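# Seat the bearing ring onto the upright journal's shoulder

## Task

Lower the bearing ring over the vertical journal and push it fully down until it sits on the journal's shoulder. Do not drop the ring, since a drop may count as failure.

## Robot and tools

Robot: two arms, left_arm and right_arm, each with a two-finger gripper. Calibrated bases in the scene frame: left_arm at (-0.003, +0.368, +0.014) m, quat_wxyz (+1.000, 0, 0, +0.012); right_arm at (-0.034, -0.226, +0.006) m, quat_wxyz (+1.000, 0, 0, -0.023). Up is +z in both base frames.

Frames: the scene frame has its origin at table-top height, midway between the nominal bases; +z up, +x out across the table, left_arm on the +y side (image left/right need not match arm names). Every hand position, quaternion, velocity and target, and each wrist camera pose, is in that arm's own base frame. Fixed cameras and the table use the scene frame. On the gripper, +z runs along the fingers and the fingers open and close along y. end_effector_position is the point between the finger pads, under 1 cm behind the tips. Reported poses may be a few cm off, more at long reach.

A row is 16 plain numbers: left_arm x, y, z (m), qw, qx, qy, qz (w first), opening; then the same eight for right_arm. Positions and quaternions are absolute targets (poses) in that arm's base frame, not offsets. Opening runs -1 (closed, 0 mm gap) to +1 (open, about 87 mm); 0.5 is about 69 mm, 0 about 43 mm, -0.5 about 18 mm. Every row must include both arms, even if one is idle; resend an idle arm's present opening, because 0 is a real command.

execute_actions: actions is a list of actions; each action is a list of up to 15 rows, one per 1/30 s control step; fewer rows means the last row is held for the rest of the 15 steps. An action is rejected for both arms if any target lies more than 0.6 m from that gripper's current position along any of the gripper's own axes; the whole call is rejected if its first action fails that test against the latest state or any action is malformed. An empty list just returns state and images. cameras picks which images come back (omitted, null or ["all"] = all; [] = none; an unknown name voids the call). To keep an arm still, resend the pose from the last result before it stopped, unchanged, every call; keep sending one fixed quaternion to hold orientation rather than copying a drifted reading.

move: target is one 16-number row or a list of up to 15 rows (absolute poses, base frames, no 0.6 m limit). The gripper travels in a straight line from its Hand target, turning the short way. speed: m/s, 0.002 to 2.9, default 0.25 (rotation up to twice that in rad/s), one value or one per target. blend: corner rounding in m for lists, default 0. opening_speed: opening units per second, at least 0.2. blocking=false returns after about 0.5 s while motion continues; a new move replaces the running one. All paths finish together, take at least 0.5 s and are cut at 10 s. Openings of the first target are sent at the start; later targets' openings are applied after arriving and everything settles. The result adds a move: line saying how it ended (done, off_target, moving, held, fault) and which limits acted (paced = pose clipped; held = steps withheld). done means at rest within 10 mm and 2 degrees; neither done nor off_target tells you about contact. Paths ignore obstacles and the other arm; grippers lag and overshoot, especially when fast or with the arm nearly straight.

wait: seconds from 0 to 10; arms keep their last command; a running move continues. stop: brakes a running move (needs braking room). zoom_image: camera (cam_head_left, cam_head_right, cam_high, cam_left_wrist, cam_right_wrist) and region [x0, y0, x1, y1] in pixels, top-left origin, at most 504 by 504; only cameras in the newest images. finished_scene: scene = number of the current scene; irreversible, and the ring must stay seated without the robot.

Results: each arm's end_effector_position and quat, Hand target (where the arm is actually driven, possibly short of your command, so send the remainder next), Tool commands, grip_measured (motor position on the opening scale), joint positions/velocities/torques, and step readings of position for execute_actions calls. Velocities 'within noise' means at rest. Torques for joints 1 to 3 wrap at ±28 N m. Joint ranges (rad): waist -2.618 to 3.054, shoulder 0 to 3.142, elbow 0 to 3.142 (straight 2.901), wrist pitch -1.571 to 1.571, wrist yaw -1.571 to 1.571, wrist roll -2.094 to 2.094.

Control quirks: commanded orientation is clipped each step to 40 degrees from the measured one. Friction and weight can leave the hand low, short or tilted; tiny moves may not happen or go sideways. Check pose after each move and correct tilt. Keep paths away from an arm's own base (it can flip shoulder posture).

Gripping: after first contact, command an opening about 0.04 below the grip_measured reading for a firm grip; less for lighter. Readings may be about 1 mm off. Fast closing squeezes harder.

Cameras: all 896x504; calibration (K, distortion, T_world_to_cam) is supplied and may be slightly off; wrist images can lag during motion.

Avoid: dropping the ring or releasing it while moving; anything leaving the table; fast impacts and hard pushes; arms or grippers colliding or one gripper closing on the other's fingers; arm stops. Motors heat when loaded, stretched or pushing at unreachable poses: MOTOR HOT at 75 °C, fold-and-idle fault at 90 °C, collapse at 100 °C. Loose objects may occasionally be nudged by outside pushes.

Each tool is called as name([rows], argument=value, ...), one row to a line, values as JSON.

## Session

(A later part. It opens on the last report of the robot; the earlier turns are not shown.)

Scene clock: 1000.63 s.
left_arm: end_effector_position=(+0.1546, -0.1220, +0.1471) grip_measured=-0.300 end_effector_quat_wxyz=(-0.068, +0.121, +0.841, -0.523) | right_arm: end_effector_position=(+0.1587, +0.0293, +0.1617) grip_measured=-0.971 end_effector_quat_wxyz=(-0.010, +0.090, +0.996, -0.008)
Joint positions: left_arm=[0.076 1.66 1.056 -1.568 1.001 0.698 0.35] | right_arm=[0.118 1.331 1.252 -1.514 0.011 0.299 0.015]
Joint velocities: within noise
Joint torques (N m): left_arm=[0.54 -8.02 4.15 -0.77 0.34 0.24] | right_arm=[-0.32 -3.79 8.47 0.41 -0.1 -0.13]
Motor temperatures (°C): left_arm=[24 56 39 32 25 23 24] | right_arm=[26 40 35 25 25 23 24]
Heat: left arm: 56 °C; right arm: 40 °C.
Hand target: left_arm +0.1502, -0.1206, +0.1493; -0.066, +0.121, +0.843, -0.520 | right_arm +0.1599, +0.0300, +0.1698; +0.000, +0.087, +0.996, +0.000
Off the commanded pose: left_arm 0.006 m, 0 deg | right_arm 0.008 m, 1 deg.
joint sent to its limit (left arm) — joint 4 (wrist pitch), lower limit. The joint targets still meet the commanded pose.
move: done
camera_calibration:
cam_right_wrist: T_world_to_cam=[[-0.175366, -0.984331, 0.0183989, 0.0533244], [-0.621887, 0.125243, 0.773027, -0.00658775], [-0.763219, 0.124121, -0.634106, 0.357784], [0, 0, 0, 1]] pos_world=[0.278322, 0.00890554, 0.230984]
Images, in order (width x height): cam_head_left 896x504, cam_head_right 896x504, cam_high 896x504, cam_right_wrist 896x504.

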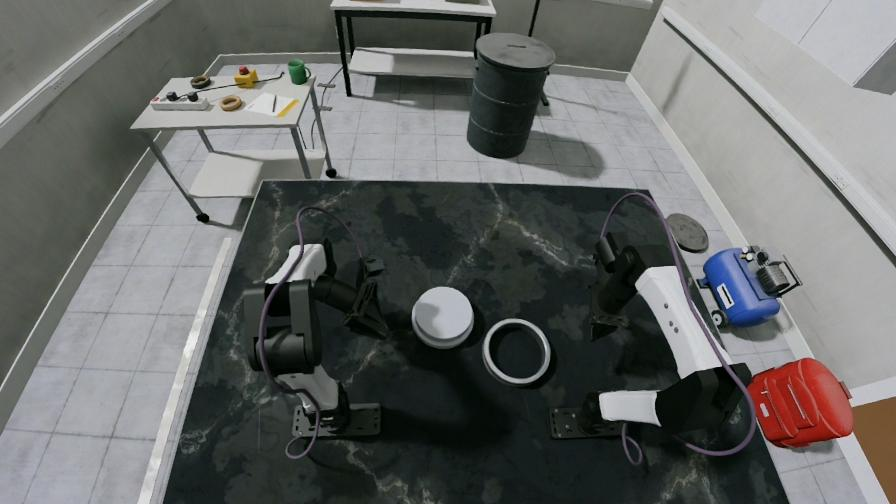

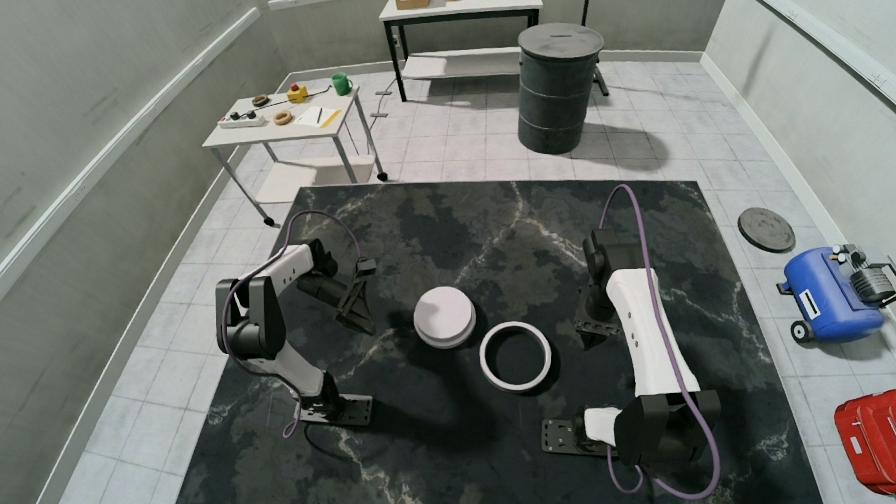

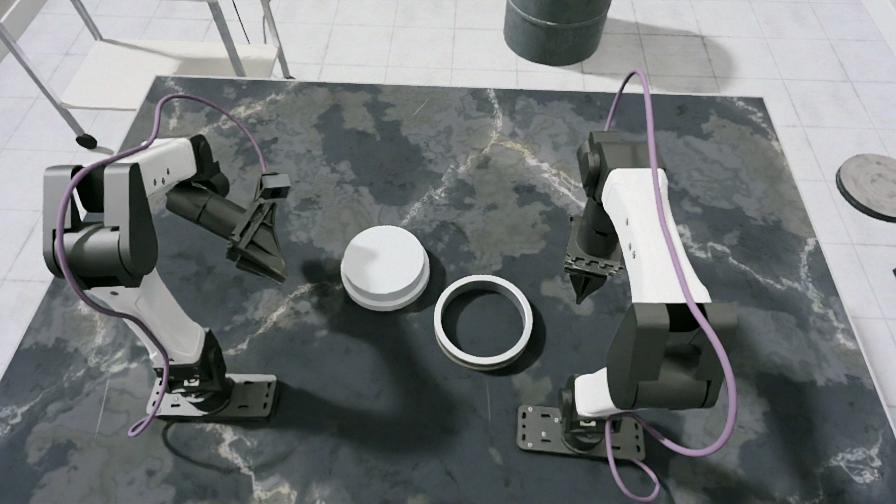

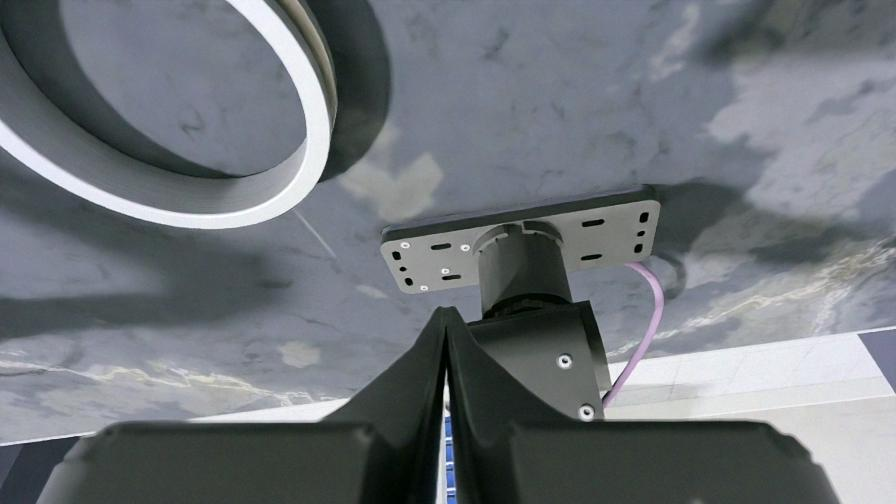

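move([
  [0.15, -0.12, 0.15, -0.069, 0.123, 0.841, -0.522, -0.30, 0.175, 0.145, 0.12, 0, 0.0872, 0.9962, 0, -1],
  [0.15, -0.12, 0.15, -0.069, 0.123, 0.841, -0.522, -0.30, 0.18, 0.145, 0.012, 0, 0.0872, 0.9962, 0, -1],
  [0.15, -0.12, 0.15, -0.069, 0.123, 0.841, -0.522, -0.30, 0.239, 0.052, 0.010, 0, 0.0872, 0.9962, 0, -1],
  [0.15, -0.12, 0.15, -0.069, 0.123, 0.841, -0.522, -0.30, 0.22, 0.07, 0.020, 0, 0.0872, 0.9962, 0, -1],
  [0.15, -0.12, 0.15, -0.069, 0.123, 0.841, -0.522, -0.30, 0.20, 0.06, 0.12, 0, 0.0872, 0.9962, 0, -1],
], speed=[0.2,0.08,0.05,0.1,0.12], cameras=["cam_high","cam_head_right","cam_head_left"])

Scene clock: 1049.73 s.
left_arm: end_effector_position=(+0.1546, -0.1220, +0.1471) grip_measured=-0.300 end_effector_quat_wxyz=(-0.068, +0.121, +0.841, -0.523) | right_arm: end_effector_position=(+0.1963, +0.0630, +0.1114) grip_measured=-0.971 end_effector_quat_wxyz=(-0.013, +0.086, +0.996, +0.003)
Joint positions: left_arm=[0.076 1.66 1.056 -1.568 1.001 0.698 0.35] | right_arm=[0.221 1.487 1.18 -1.287 -0.014 0.393 0.015]
Joint velocities: within noise
Joint torques (N m): left_arm=[0.55 -8.03 4.18 -0.76 0.34 0.24] | right_arm=[-0.32 -5.2 8.38 0.36 0.11 0.01]
Motor temperatures (°C): left_arm=[24 53 37 31 25 23 24] | right_arm=[26 36 36 25 25 23 24]
Heat: left arm: 53 °C; right arm: 36 °C.
Hand target: left_arm +0.1502, -0.1206, +0.1493; -0.066, +0.121, +0.843, -0.520 | right_arm +0.1999, +0.0601, +0.1198; +0.000, +0.087, +0.996, +0.000
Off the commanded pose: left_arm 0.006 m, 0 deg | right_arm 0.010 m, 2 deg.
joint sent to its limit (left arm) — joint 4 (wrist pitch), lower limit. The joint targets still meet the commanded pose.
move: done
Images, in order (width x height): cam_head_left 896x504, cam_head_right 896x504, cam_high 896x504.

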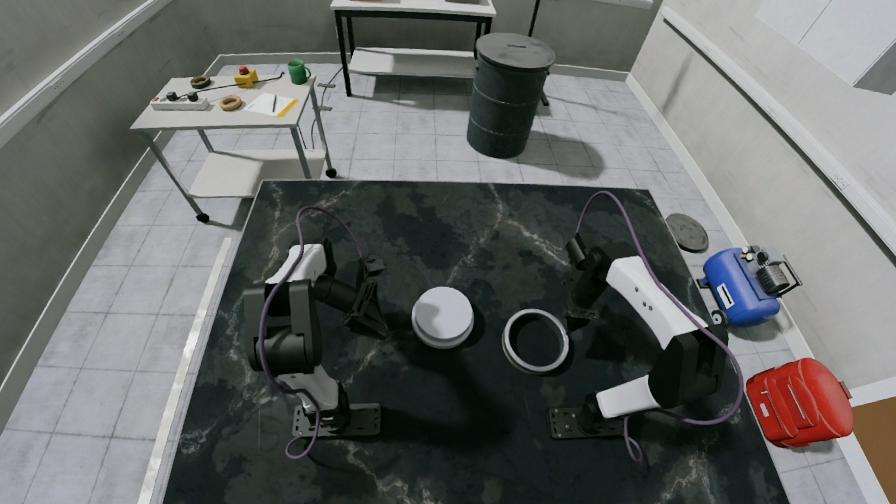

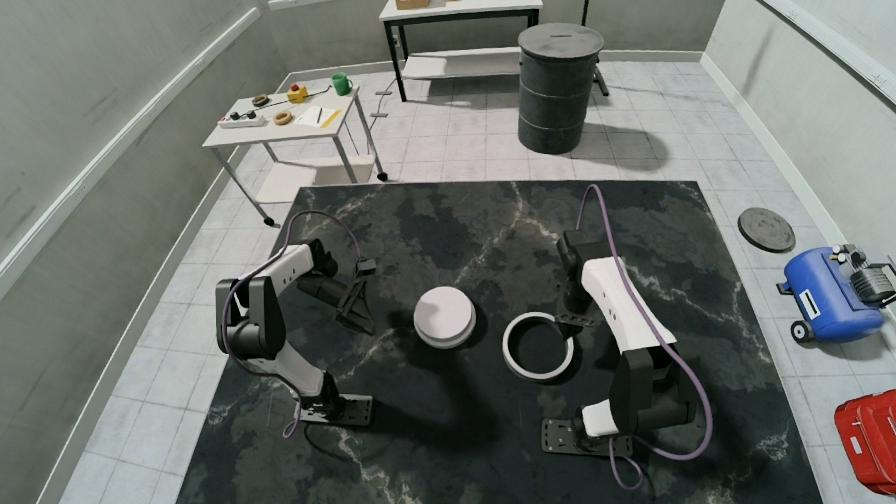

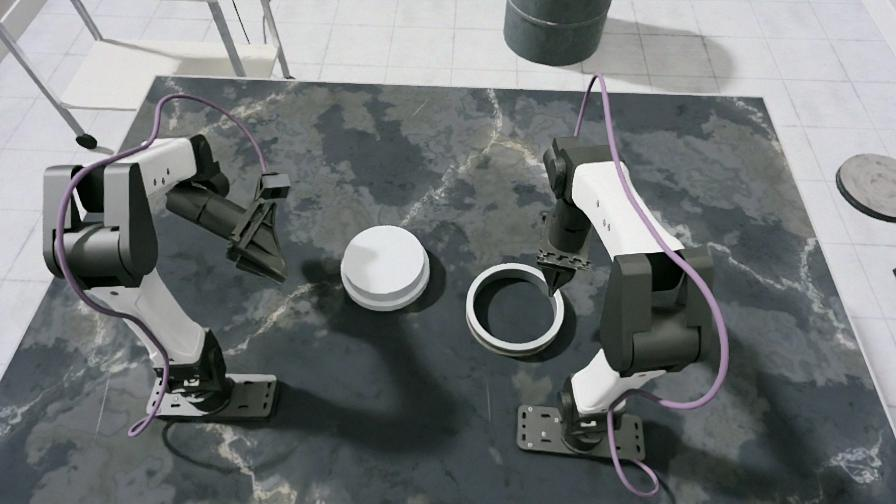

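move([
  [0.15, -0.25, 0.20, 0.0697, -0.0957, 0.8035, -0.5837, -0.42, 0.20, 0.0, 0.17, 0.0379, 0.0522, 0.8073, 0.5865, -0.42],
  [0.1505, -0.388, 0.10, 0.0697, -0.0957, 0.8035, -0.5837, -0.42, 0.2235, 0.004, 0.10, 0.0379, 0.0522, 0.8073, 0.5865, -0.42],
], speed=[0.25,0.2])

Scene clock: 1063.37 s.
left_arm: end_effector_position=(+0.1465, -0.3811, +0.0942) grip_measured=-0.420 end_effector_quat_wxyz=(+0.065, -0.094, +0.809, -0.576) | right_arm: end_effector_position=(+0.2174, +0.0056, +0.0983) grip_measured=-0.420 end_effector_quat_wxyz=(+0.043, +0.074, +0.822, +0.562)
Joint positions: left_arm=[-0.952 1.625 0.473 0.793 0.368 -1.441 0.29] | right_arm=[-0.613 1.999 1.159 -1.566 -0.998 -0.908 0.29]
Joint velocities: within noise
Joint torques (N m): left_arm=[-0.51 -4.81 7.79 2.46 -0.02 0.15] | right_arm=[0.85 -5.48 5.83 -0.86 -0.47 -0.2]
Motor temperatures (°C): left_arm=[24 52 37 32 25 23 24] | right_arm=[26 36 37 25 25 23 24]
Heat: left arm: 52 °C; right arm: 37 °C.
Hand target: left_arm +0.1503, -0.3876, +0.1002; +0.070, -0.096, +0.803, -0.584 | right_arm +0.2234, +0.0044, +0.0995; +0.053, +0.068, +0.821, +0.565
Off the commanded pose: left_arm 0.010 m, 1 deg | right_arm 0.007 m, 4 deg.
joint sent to its limit (right arm) — joint 4 (wrist pitch), lower limit. The joint targets are off in orientation, not in position.
move: off_target (right_arm)
camera_calibration:
cam_left_wrist: T_world_to_cam=[[0.0800596, -0.311458, 0.946881, -0.222587], [-0.772826, 0.580558, 0.256306, 0.326451], [-0.629548, -0.752294, -0.194223, -0.0388578], [0, 0, 0, 1]] pos_world=[0.245647, -0.288083, 0.119545]
cam_right_wrist: T_world_to_cam=[[-0.0693876, -0.358707, -0.930868, 0.108163], [-0.756173, -0.589718, 0.283612, 0.163248], [-0.650683, 0.723576, -0.230326, 0.297753], [0, 0, 0, 1]] pos_world=[0.324691, -0.0803775, 0.122967]

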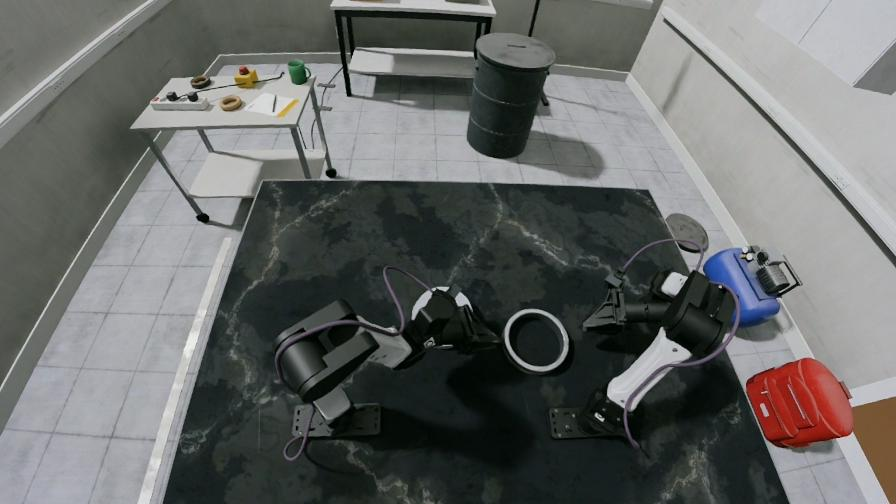

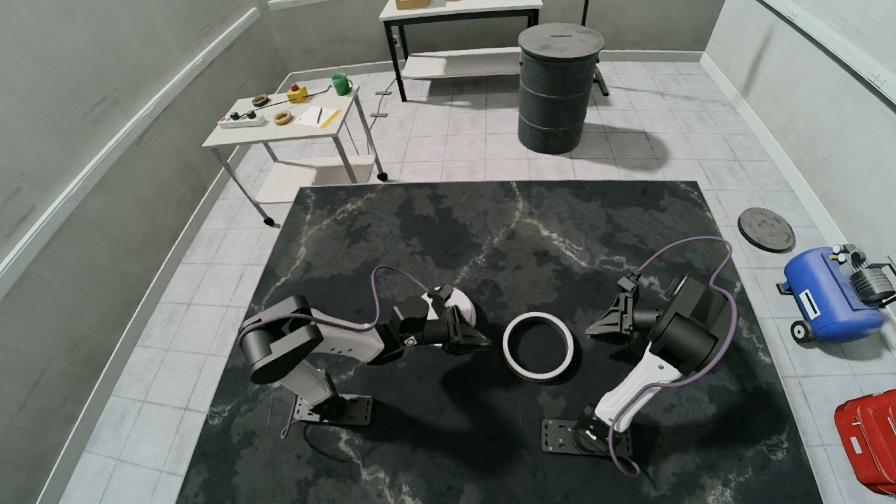

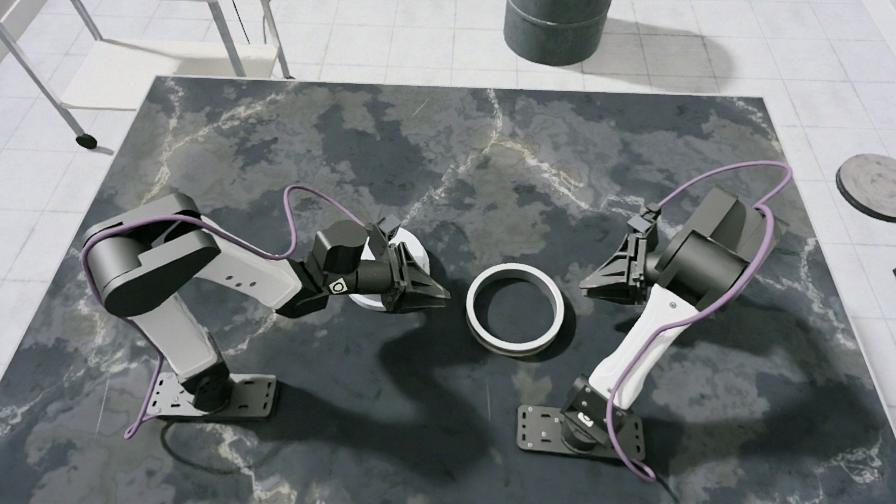

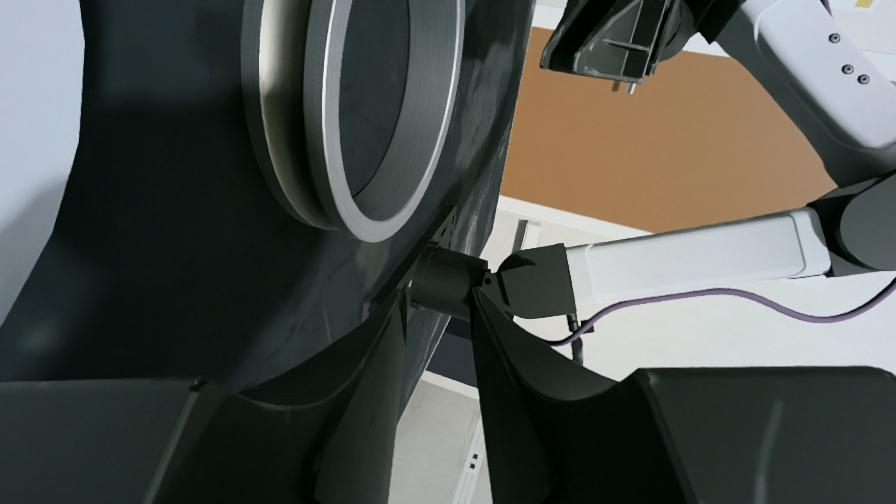

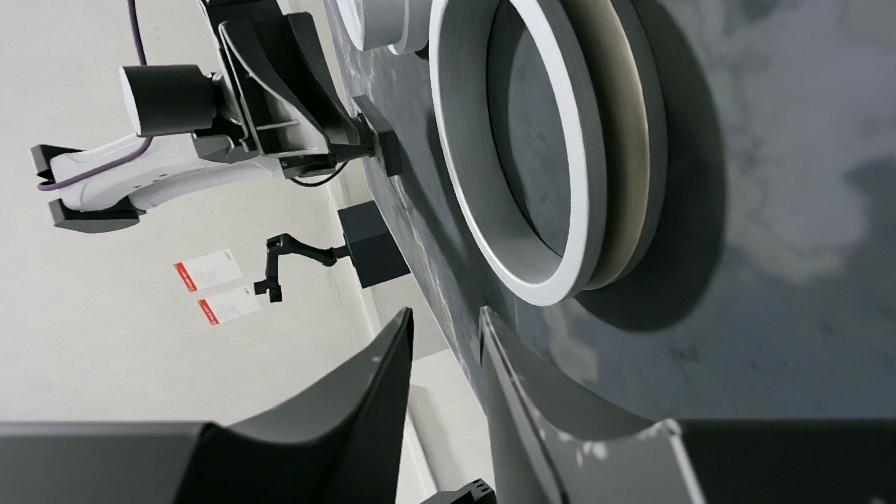

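move([
  [0.1505, -0.370, 0.15, 0.0697, -0.0957, 0.8035, -0.5837, -0.42, 0.2235, 0.004, 0.10, 0.043, 0.074, 0.822, 0.562, -0.42],
  [0.1505, -0.370, 0.15, 0.5837, 0.8035, 0.0957, 0.0697, -0.42, 0.2235, 0.004, 0.10, 0.043, 0.074, 0.822, 0.562, -0.42],
  [0.1505, -0.390, 0.07, 0.5837, 0.8035, 0.0957, 0.0697, -0.42, 0.2235, 0.004, 0.06, 0.043, 0.074, 0.822, 0.562, -0.42],
], speed=[0.25,0.6,0.15])

Scene clock: 1076.23 s.
left_arm: end_effector_position=(+0.1527, -0.3887, +0.0690) grip_measured=-0.420 end_effector_quat_wxyz=(+0.578, +0.807, +0.101, +0.069) | right_arm: end_effector_position=(+0.2240, +0.0016, +0.0655) grip_measured=-0.420 end_effector_quat_wxyz=(+0.046, +0.072, +0.824, +0.560)
Joint positions: left_arm=[-1.275 1.733 0.398 1.006 0.05 1.581 0.29] | right_arm=[-0.611 2.091 1.152 -1.455 -0.998 -0.904 0.29]
Joint velocities: within noise
Joint torques (N m): left_arm=[-0.51 -4.96 4.3 2.68 0.06 0.18] | right_arm=[0.8 -5.6 2.63 -0.56 -0.39 0]
Motor temperatures (°C): left_arm=[24 51 38 35 24 23 24] | right_arm=[26 37 37 25 25 23 24]
Heat: left arm: 51 °C; right arm: 37 °C.
Hand target: left_arm +0.1505, -0.3900, +0.0701; +0.583, +0.804, +0.096, +0.070 | right_arm +0.2234, +0.0040, +0.0602; +0.043, +0.074, +0.822, +0.562
Off the commanded pose: left_arm 0.003 m, 1 deg | right_arm 0.006 m, 0 deg.
move: done
camera_calibration:
cam_left_wrist: T_world_to_cam=[[-0.0895168, 0.31706, -0.944171, 0.199087], [0.424686, 0.86963, 0.251764, 0.271837], [0.900904, -0.378439, -0.212497, -0.13261], [0, 0, 0, 1]] pos_world=[0.0218456, -0.349705, 0.0913547]
cam_right_wrist: T_world_to_cam=[[-0.0633107, -0.364469, -0.929061, 0.0751613], [-0.757693, -0.58833, 0.282434, 0.175615], [-0.649532, 0.721824, -0.238909, 0.297702], [0, 0, 0, 1]] pos_world=[0.331188, -0.0841751, 0.0913534]

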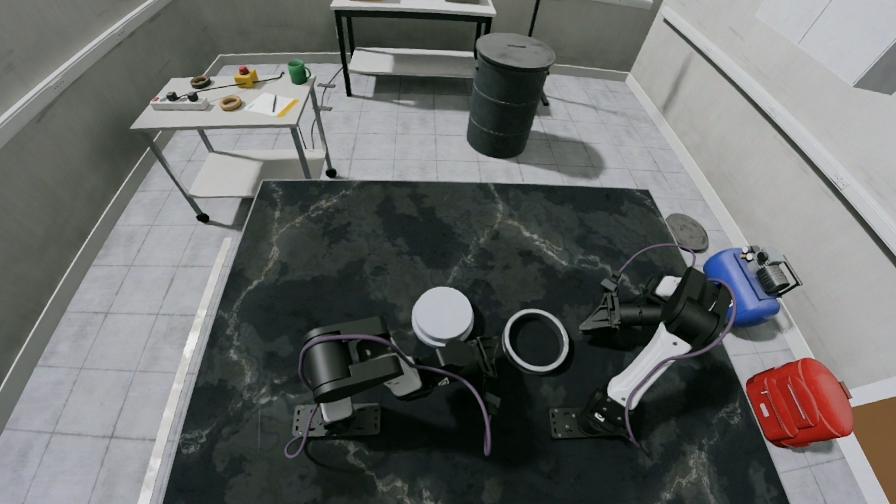

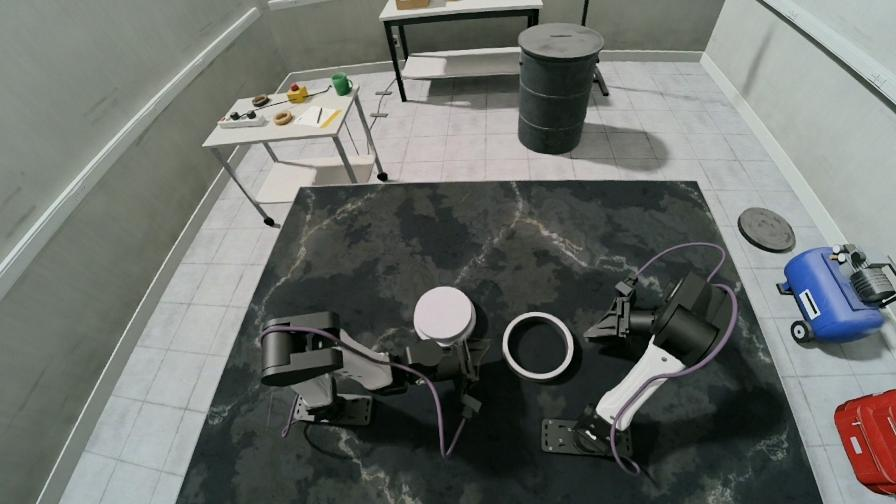

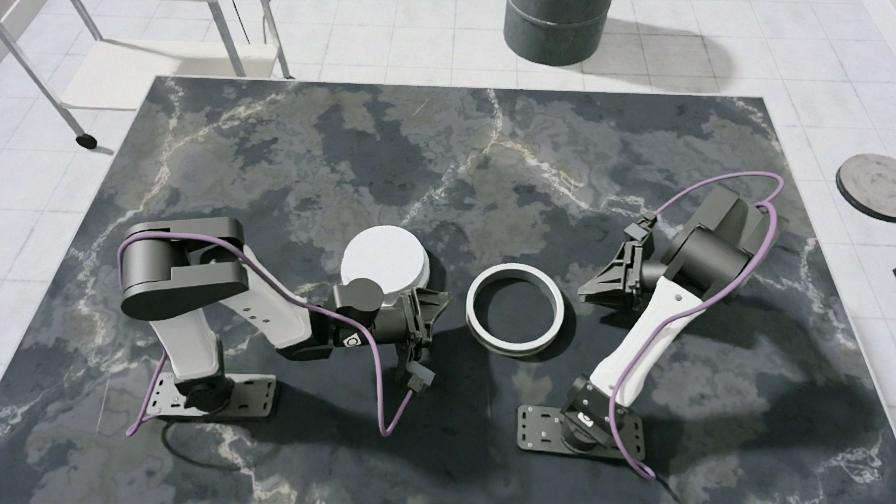

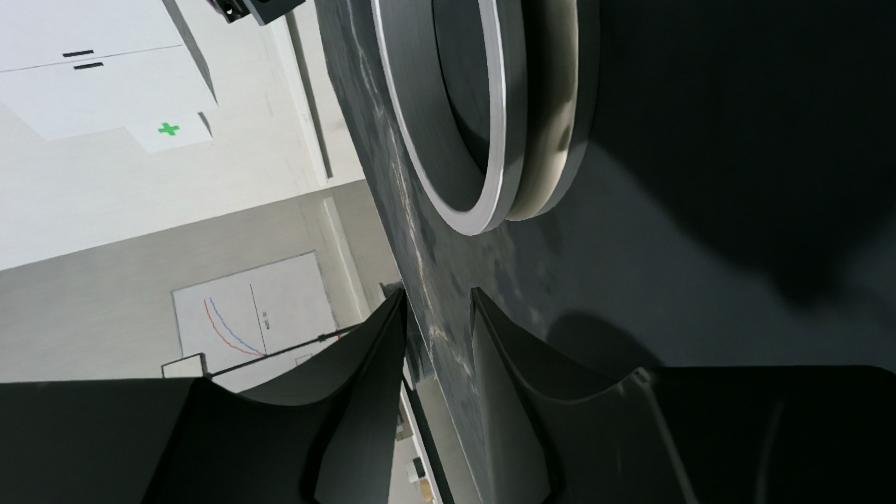

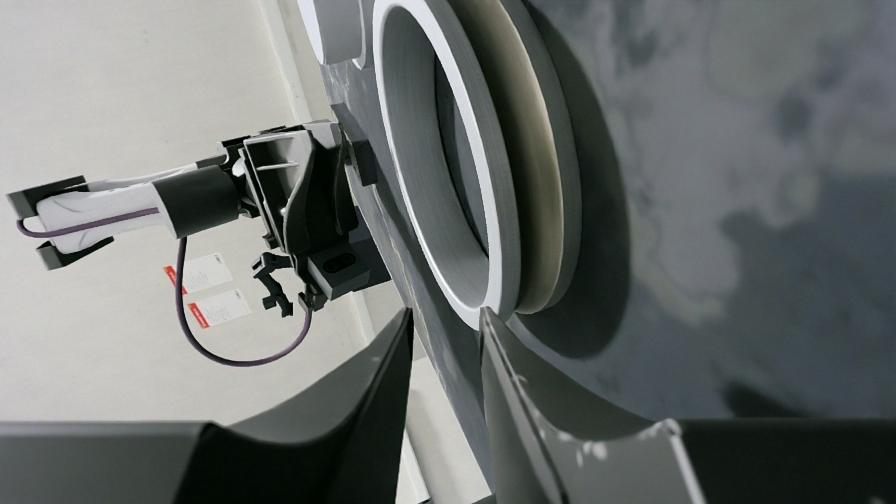

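move(target=[0.1505, -0.390, 0.028, 0.5837, 0.8035, 0.0957, 0.0697, -0.42, 0.2235, 0.004, 0.025, 0.0379, 0.0522, 0.8073, 0.5865, -0.42], speed=0.08)

Scene clock: 1082.10 s.
left_arm: end_effector_position=(+0.1528, -0.3884, +0.0238) grip_measured=-0.420 end_effector_quat_wxyz=(+0.571, +0.812, +0.100, +0.069) | right_arm: end_effector_position=(+0.2199, +0.0034, +0.0400) grip_measured=-0.420 end_effector_quat_wxyz=(+0.030, +0.059, +0.808, +0.585)
Joint positions: left_arm=[-1.275 1.988 0.386 1.257 0.049 1.586 0.29] | right_arm=[-0.608 2.232 1.168 -1.461 -0.999 -1.011 0.29]
Joint velocities: within noise
Joint torques (N m): left_arm=[-0.51 -5.6 2.61 2.9 0.07 0.11] | right_arm=[0.87 -3.63 3.36 -0.51 -0.39 -0.17]
Motor temperatures (°C): left_arm=[24 50 38 36 24 23 24] | right_arm=[26 37 37 25 25 23 24]
Heat: left arm: 50 °C; right arm: 37 °C.
Hand target: left_arm +0.1506, -0.3899, +0.0280; +0.583, +0.804, +0.096, +0.070 | right_arm +0.2230, +0.0040, +0.0257; +0.038, +0.052, +0.807, +0.586
Off the commanded pose: left_arm 0.005 m, 2 deg | right_arm 0.015 m, 1 deg.
move: off_target (right_arm)
camera_calibration:
cam_left_wrist: T_world_to_cam=[[-0.0885792, 0.332507, -0.938932, 0.162112], [0.425452, 0.864953, 0.266171, 0.280687], [0.900636, -0.375893, -0.218083, -0.141017], [0, 0, 0, 1]] pos_world=[0.0219457, -0.349692, 0.0467482]
cam_right_wrist: T_world_to_cam=[[-0.0565749, -0.309887, -0.949089, 0.0510025], [-0.732663, -0.632887, 0.250318, 0.176746], [-0.678236, 0.709524, -0.191237, 0.292171], [0, 0, 0, 1]] pos_world=[0.330542, -0.079637, 0.0600372]

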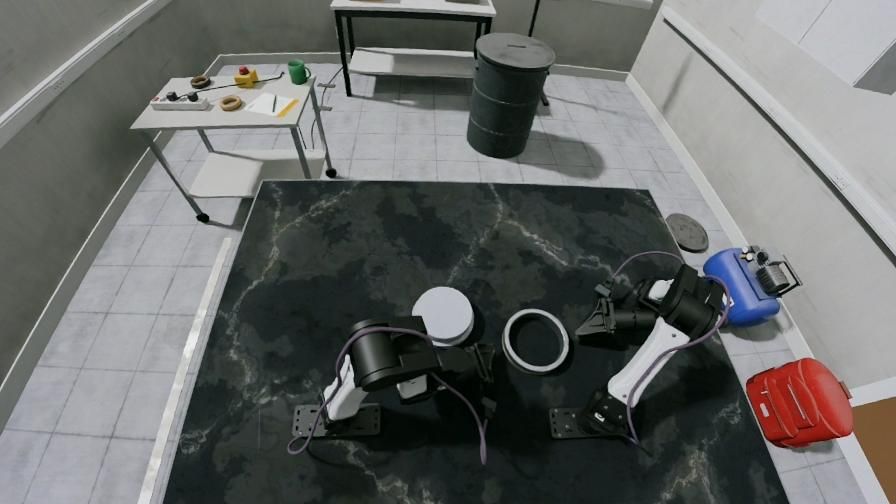

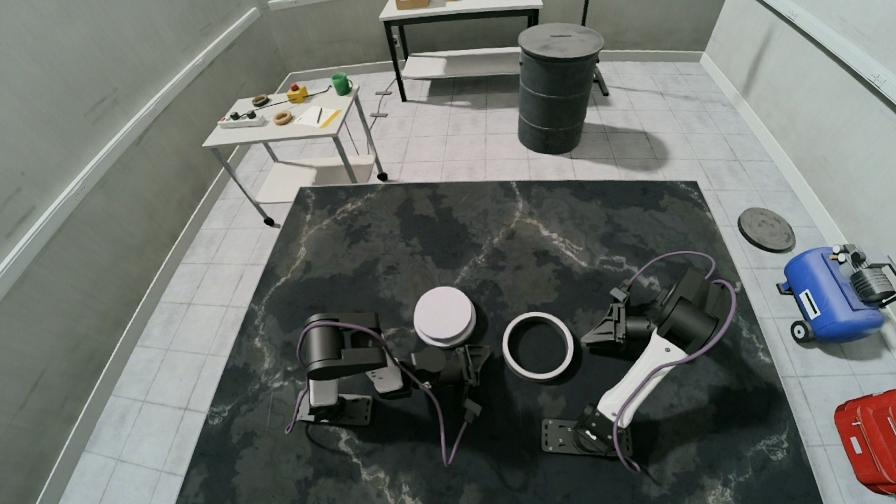

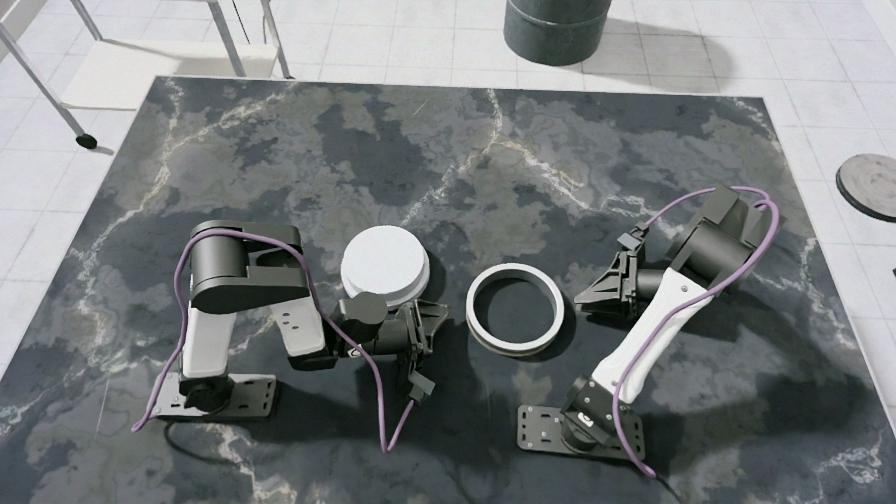

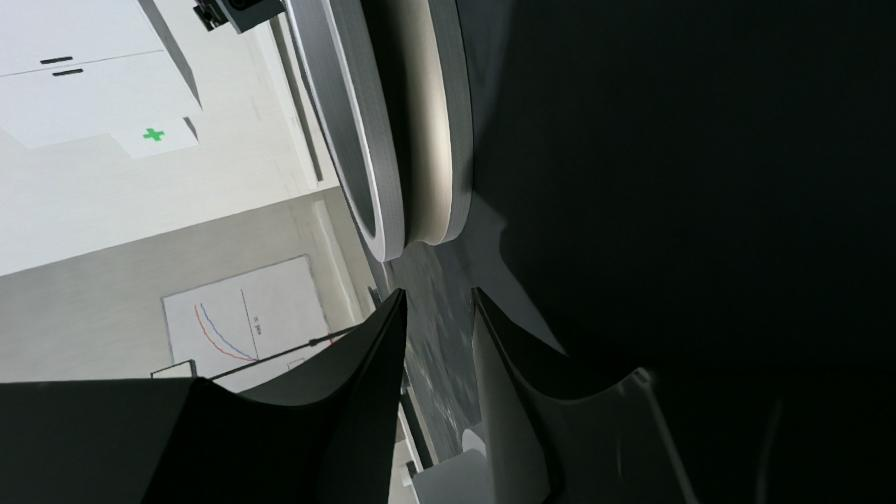

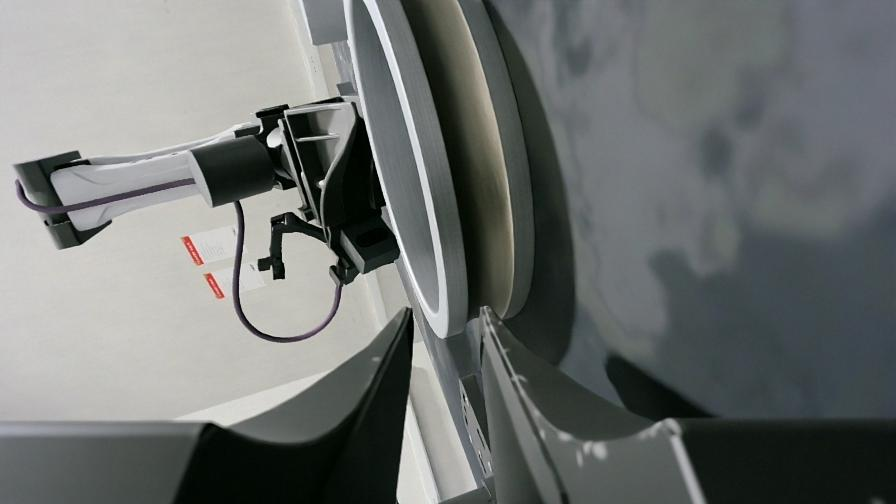

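move([
  [0.1495, -0.390, 0.038, 0.5837, 0.8035, 0.0957, 0.0697, -0.42, 0.2255, 0.004, 0.018, 0.0379, 0.0522, 0.8073, 0.5865, -0.42],
  [0.1485, -0.393, 0.035, 0.5837, 0.8035, 0.0957, 0.0697, -0.42, 0.2250, 0.006, 0.018, 0.0379, 0.0522, 0.8073, 0.5865, -0.42],
], speed=0.08, cameras=["cam_left_wrist","cam_right_wrist"])

Scene clock: 1092.67 s.
left_arm: end_effector_position=(+0.1499, -0.3897, +0.0271) grip_measured=-0.420 end_effector_quat_wxyz=(+0.573, +0.811, +0.098, +0.070) | right_arm: end_effector_position=(+0.2206, +0.0031, +0.0414) grip_measured=-0.420 end_effector_quat_wxyz=(+0.026, +0.062, +0.806, +0.588)
Joint positions: left_arm=[-1.287 1.974 0.386 1.247 0.039 1.586 0.29] | right_arm=[-0.608 2.239 1.177 -1.475 -0.999 -1.012 0.29]
Joint velocities: within noise
Joint torques (N m): left_arm=[-0.46 -7.83 3.49 2.49 0.06 0.07] | right_arm=[1.52 -2.99 2.41 -0.13 -0.44 -0.14]
Motor temperatures (°C): left_arm=[24 49 37 37 24 23 24] | right_arm=[26 37 36 25 25 23 24]
Heat: left arm: 49 °C; right arm: 37 °C.
Hand target: left_arm +0.1485, -0.3930, +0.0350; +0.584, +0.803, +0.096, +0.070 | right_arm +0.2240, +0.0057, +0.0200; +0.038, +0.052, +0.807, +0.587
Off the commanded pose: left_arm 0.009 m, 2 deg | right_arm 0.024 m, 2 deg.
move: off_target (right_arm)
camera_calibration:
cam_left_wrist: T_world_to_cam=[[-0.0838716, 0.33008, -0.94022, 0.163775], [0.426443, 0.864666, 0.265515, 0.281968], [0.900617, -0.378681, -0.213281, -0.139522], [0, 0, 0, 1]] pos_world=[0.0191484, -0.350701, 0.0493606]
cam_right_wrist: T_world_to_cam=[[-0.0655769, -0.303046, -0.950717, 0.0543772], [-0.730186, -0.634796, 0.25271, 0.176009], [-0.680094, 0.710773, -0.179652, 0.292991], [0, 0, 0, 1]] pos_world=[0.331347, -0.080041, 0.0598544]
Images, in order (width x height): cam_left_wrist 896x504, cam_right_wrist 896x504.

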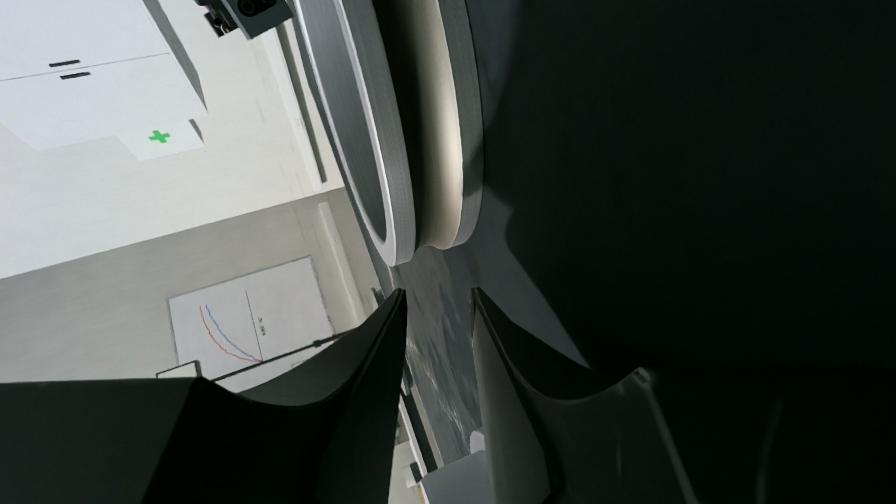

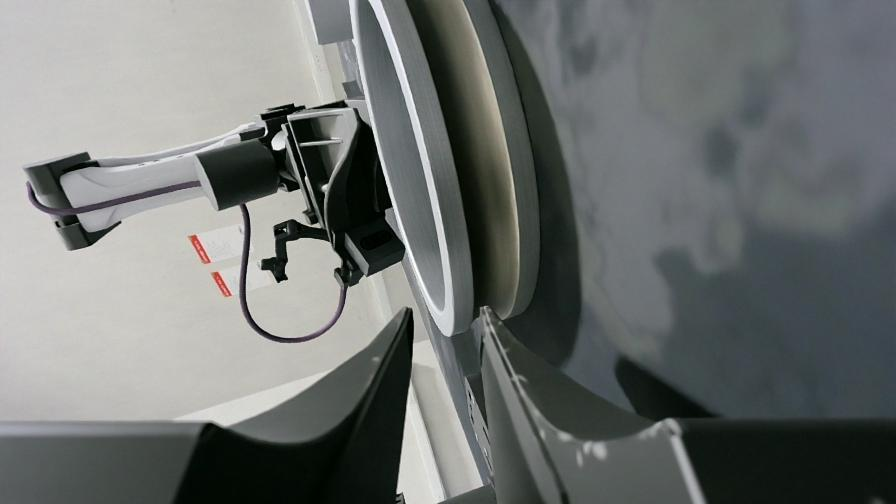

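move(target=[0.1485, -0.393, 0.050, 0.5837, 0.8035, 0.0957, 0.0697, -0.42, 0.2250, 0.006, 0.036, 0.0379, 0.0522, 0.8073, 0.5865, -0.42], speed=0.08, cameras=["cam_left_wrist","cam_right_wrist"])

Scene clock: 1097.93 s.
left_arm: end_effector_position=(+0.1500, -0.3891, +0.0384) grip_measured=-0.420 end_effector_quat_wxyz=(+0.571, +0.812, +0.099, +0.070) | right_arm: end_effector_position=(+0.2206, +0.0033, +0.0422) grip_measured=-0.420 end_effector_quat_wxyz=(+0.026, +0.063, +0.806, +0.588)
Joint positions: left_arm=[-1.287 1.896 0.386 1.165 0.038 1.586 0.29] | right_arm=[-0.608 2.237 1.177 -1.478 -1.001 -1.012 0.29]
Joint velocities: within noise
Joint torques (N m): left_arm=[-0.46 -8.94 4.18 2.33 0.08 0.07] | right_arm=[1.69 -6.43 2.88 -0.62 -0.44 -0.11]
Motor temperatures (°C): left_arm=[24 50 36 38 24 23 24] | right_arm=[26 36 35 25 25 23 24]
Heat: left arm: 50 °C; right arm: 36 °C.
Hand target: left_arm +0.1486, -0.3930, +0.0500; +0.584, +0.803, +0.096, +0.070 | right_arm +0.2249, +0.0059, +0.0363; +0.038, +0.052, +0.807, +0.587
Off the commanded pose: left_arm 0.012 m, 2 deg | right_arm 0.008 m, 2 deg.
move: off_target (left_arm)
camera_calibration:
cam_left_wrist: T_world_to_cam=[[-0.0849429, 0.333876, -0.938782, 0.175773], [0.425807, 0.863982, 0.268746, 0.278027], [0.900818, -0.376912, -0.215556, -0.136102], [0, 0, 0, 1]] pos_world=[0.0191481, -0.350195, 0.0609564]
cam_right_wrist: T_world_to_cam=[[-0.0662957, -0.301922, -0.951025, 0.0553264], [-0.730407, -0.634664, 0.252404, 0.176023], [-0.679788, 0.711368, -0.178451, 0.292902], [0, 0, 0, 1]] pos_world=[0.331348, -0.0799411, 0.0604563]
Images, in order (width x height): cam_left_wrist 896x504, cam_right_wrist 896x504.

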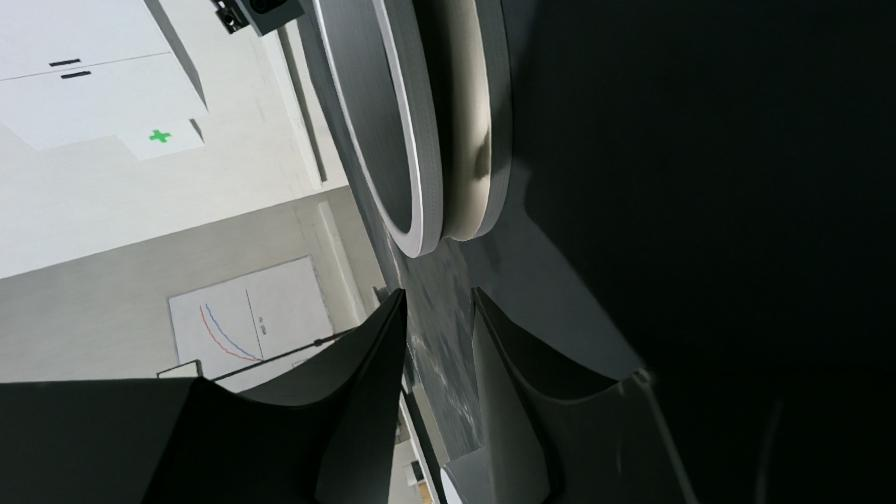

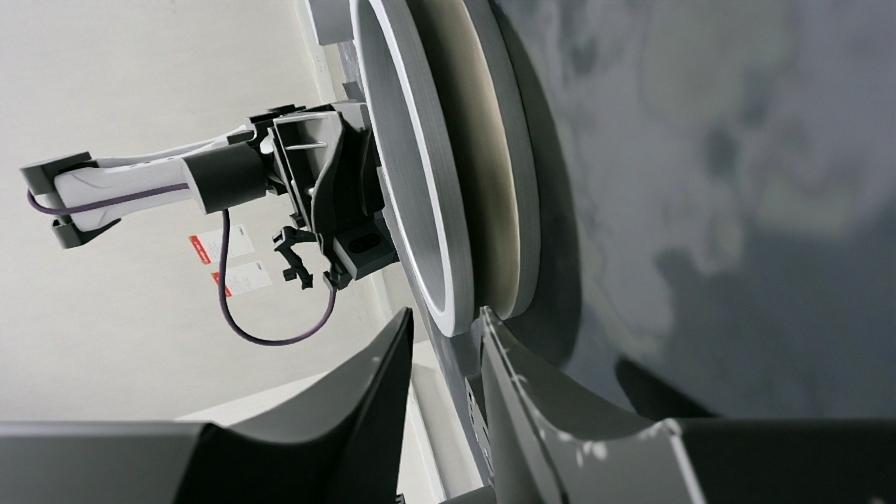

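move(target=[0.1535, -0.420, 0.050, 0.5837, 0.8035, 0.0957, 0.0697, -0.42, 0.2195, 0.030, 0.036, 0.0379, 0.0522, 0.8073, 0.5865, -0.38], speed=0.06, cameras=["cam_left_wrist","cam_right_wrist","cam_high"])

Scene clock: 1102.53 s.
left_arm: end_effector_position=(+0.1548, -0.4148, +0.0501) grip_measured=-0.420 end_effector_quat_wxyz=(+0.581, +0.805, +0.096, +0.073) | right_arm: end_effector_position=(+0.2170, +0.0266, +0.0395) grip_measured=-0.380 end_effector_quat_wxyz=(+0.025, +0.054, +0.807, +0.588)
Joint positions: left_arm=[-1.296 1.914 0.486 1.11 0.03 1.586 0.29] | right_arm=[-0.541 2.19 1.094 -1.386 -1.043 -0.958 0.31]
Joint velocities: within noise
Joint torques (N m): left_arm=[-0.51 -6.06 5.87 2.37 0.07 0.03] | right_arm=[1.13 -7.19 1.35 -0.44 -0.51 0.09]
Motor temperatures (°C): left_arm=[24 49 36 38 24 23 24] | right_arm=[26 37 35 25 25 23 24]
Heat: left arm: 49 °C; right arm: 37 °C.
Hand target: left_arm +0.1535, -0.4199, +0.0500; +0.584, +0.803, +0.096, +0.070 | right_arm +0.2194, +0.0299, +0.0362; +0.038, +0.052, +0.807, +0.587
Off the commanded pose: left_arm 0.005 m, 0 deg | right_arm 0.005 m, 1 deg.
move: done
camera_calibration:
cam_left_wrist: T_world_to_cam=[[-0.0752274, 0.310794, -0.947496, 0.185008], [0.424212, 0.869892, 0.251658, 0.298633], [0.902433, -0.383007, -0.197282, -0.151283], [0, 0, 0, 1]] pos_world=[0.0237567, -0.37522, 0.0702952]
cam_right_wrist: T_world_to_cam=[[-0.0524549, -0.306008, -0.950583, 0.0566841], [-0.722811, -0.645173, 0.247578, 0.187645], [-0.689052, 0.700079, -0.187344, 0.276057], [0, 0, 0, 1]] pos_world=[0.328823, -0.0548528, 0.0591439]
Images, in order (width x height): cam_high 896x504, cam_left_wrist 896x504, cam_right_wrist 896x504.

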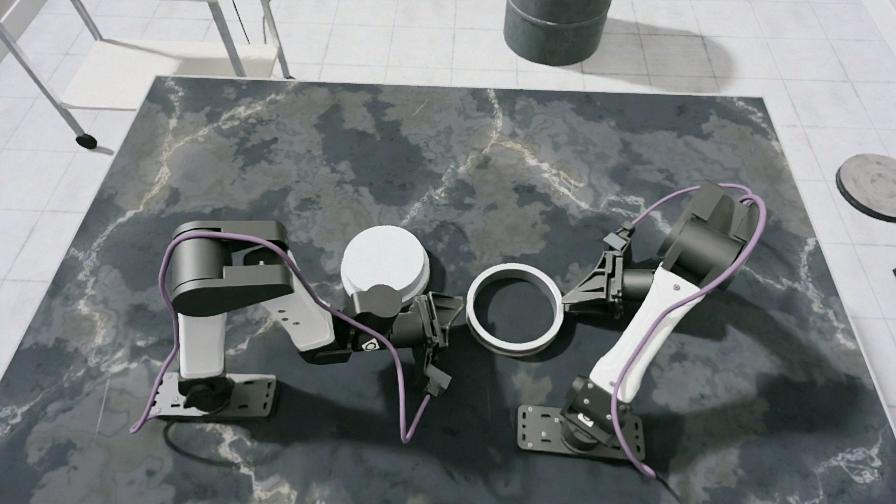

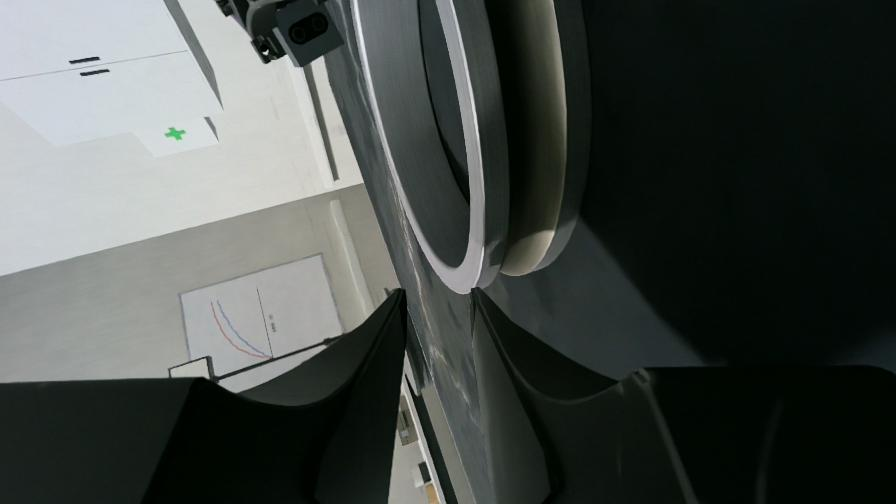

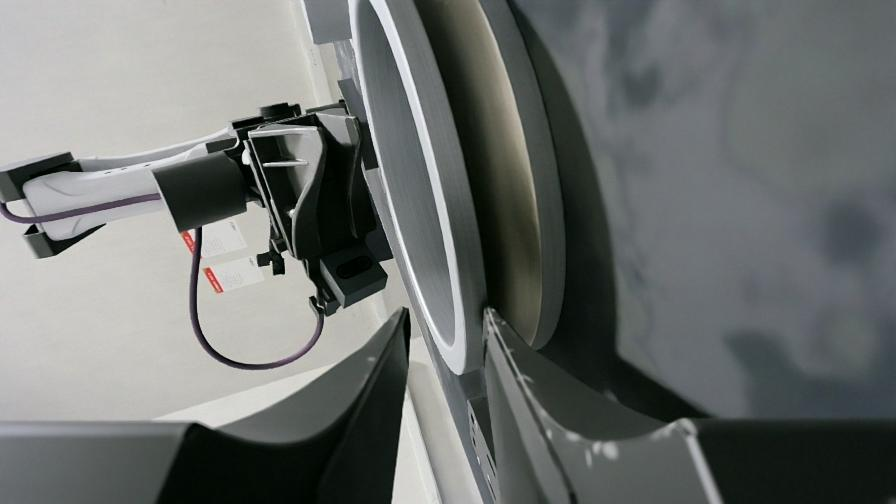

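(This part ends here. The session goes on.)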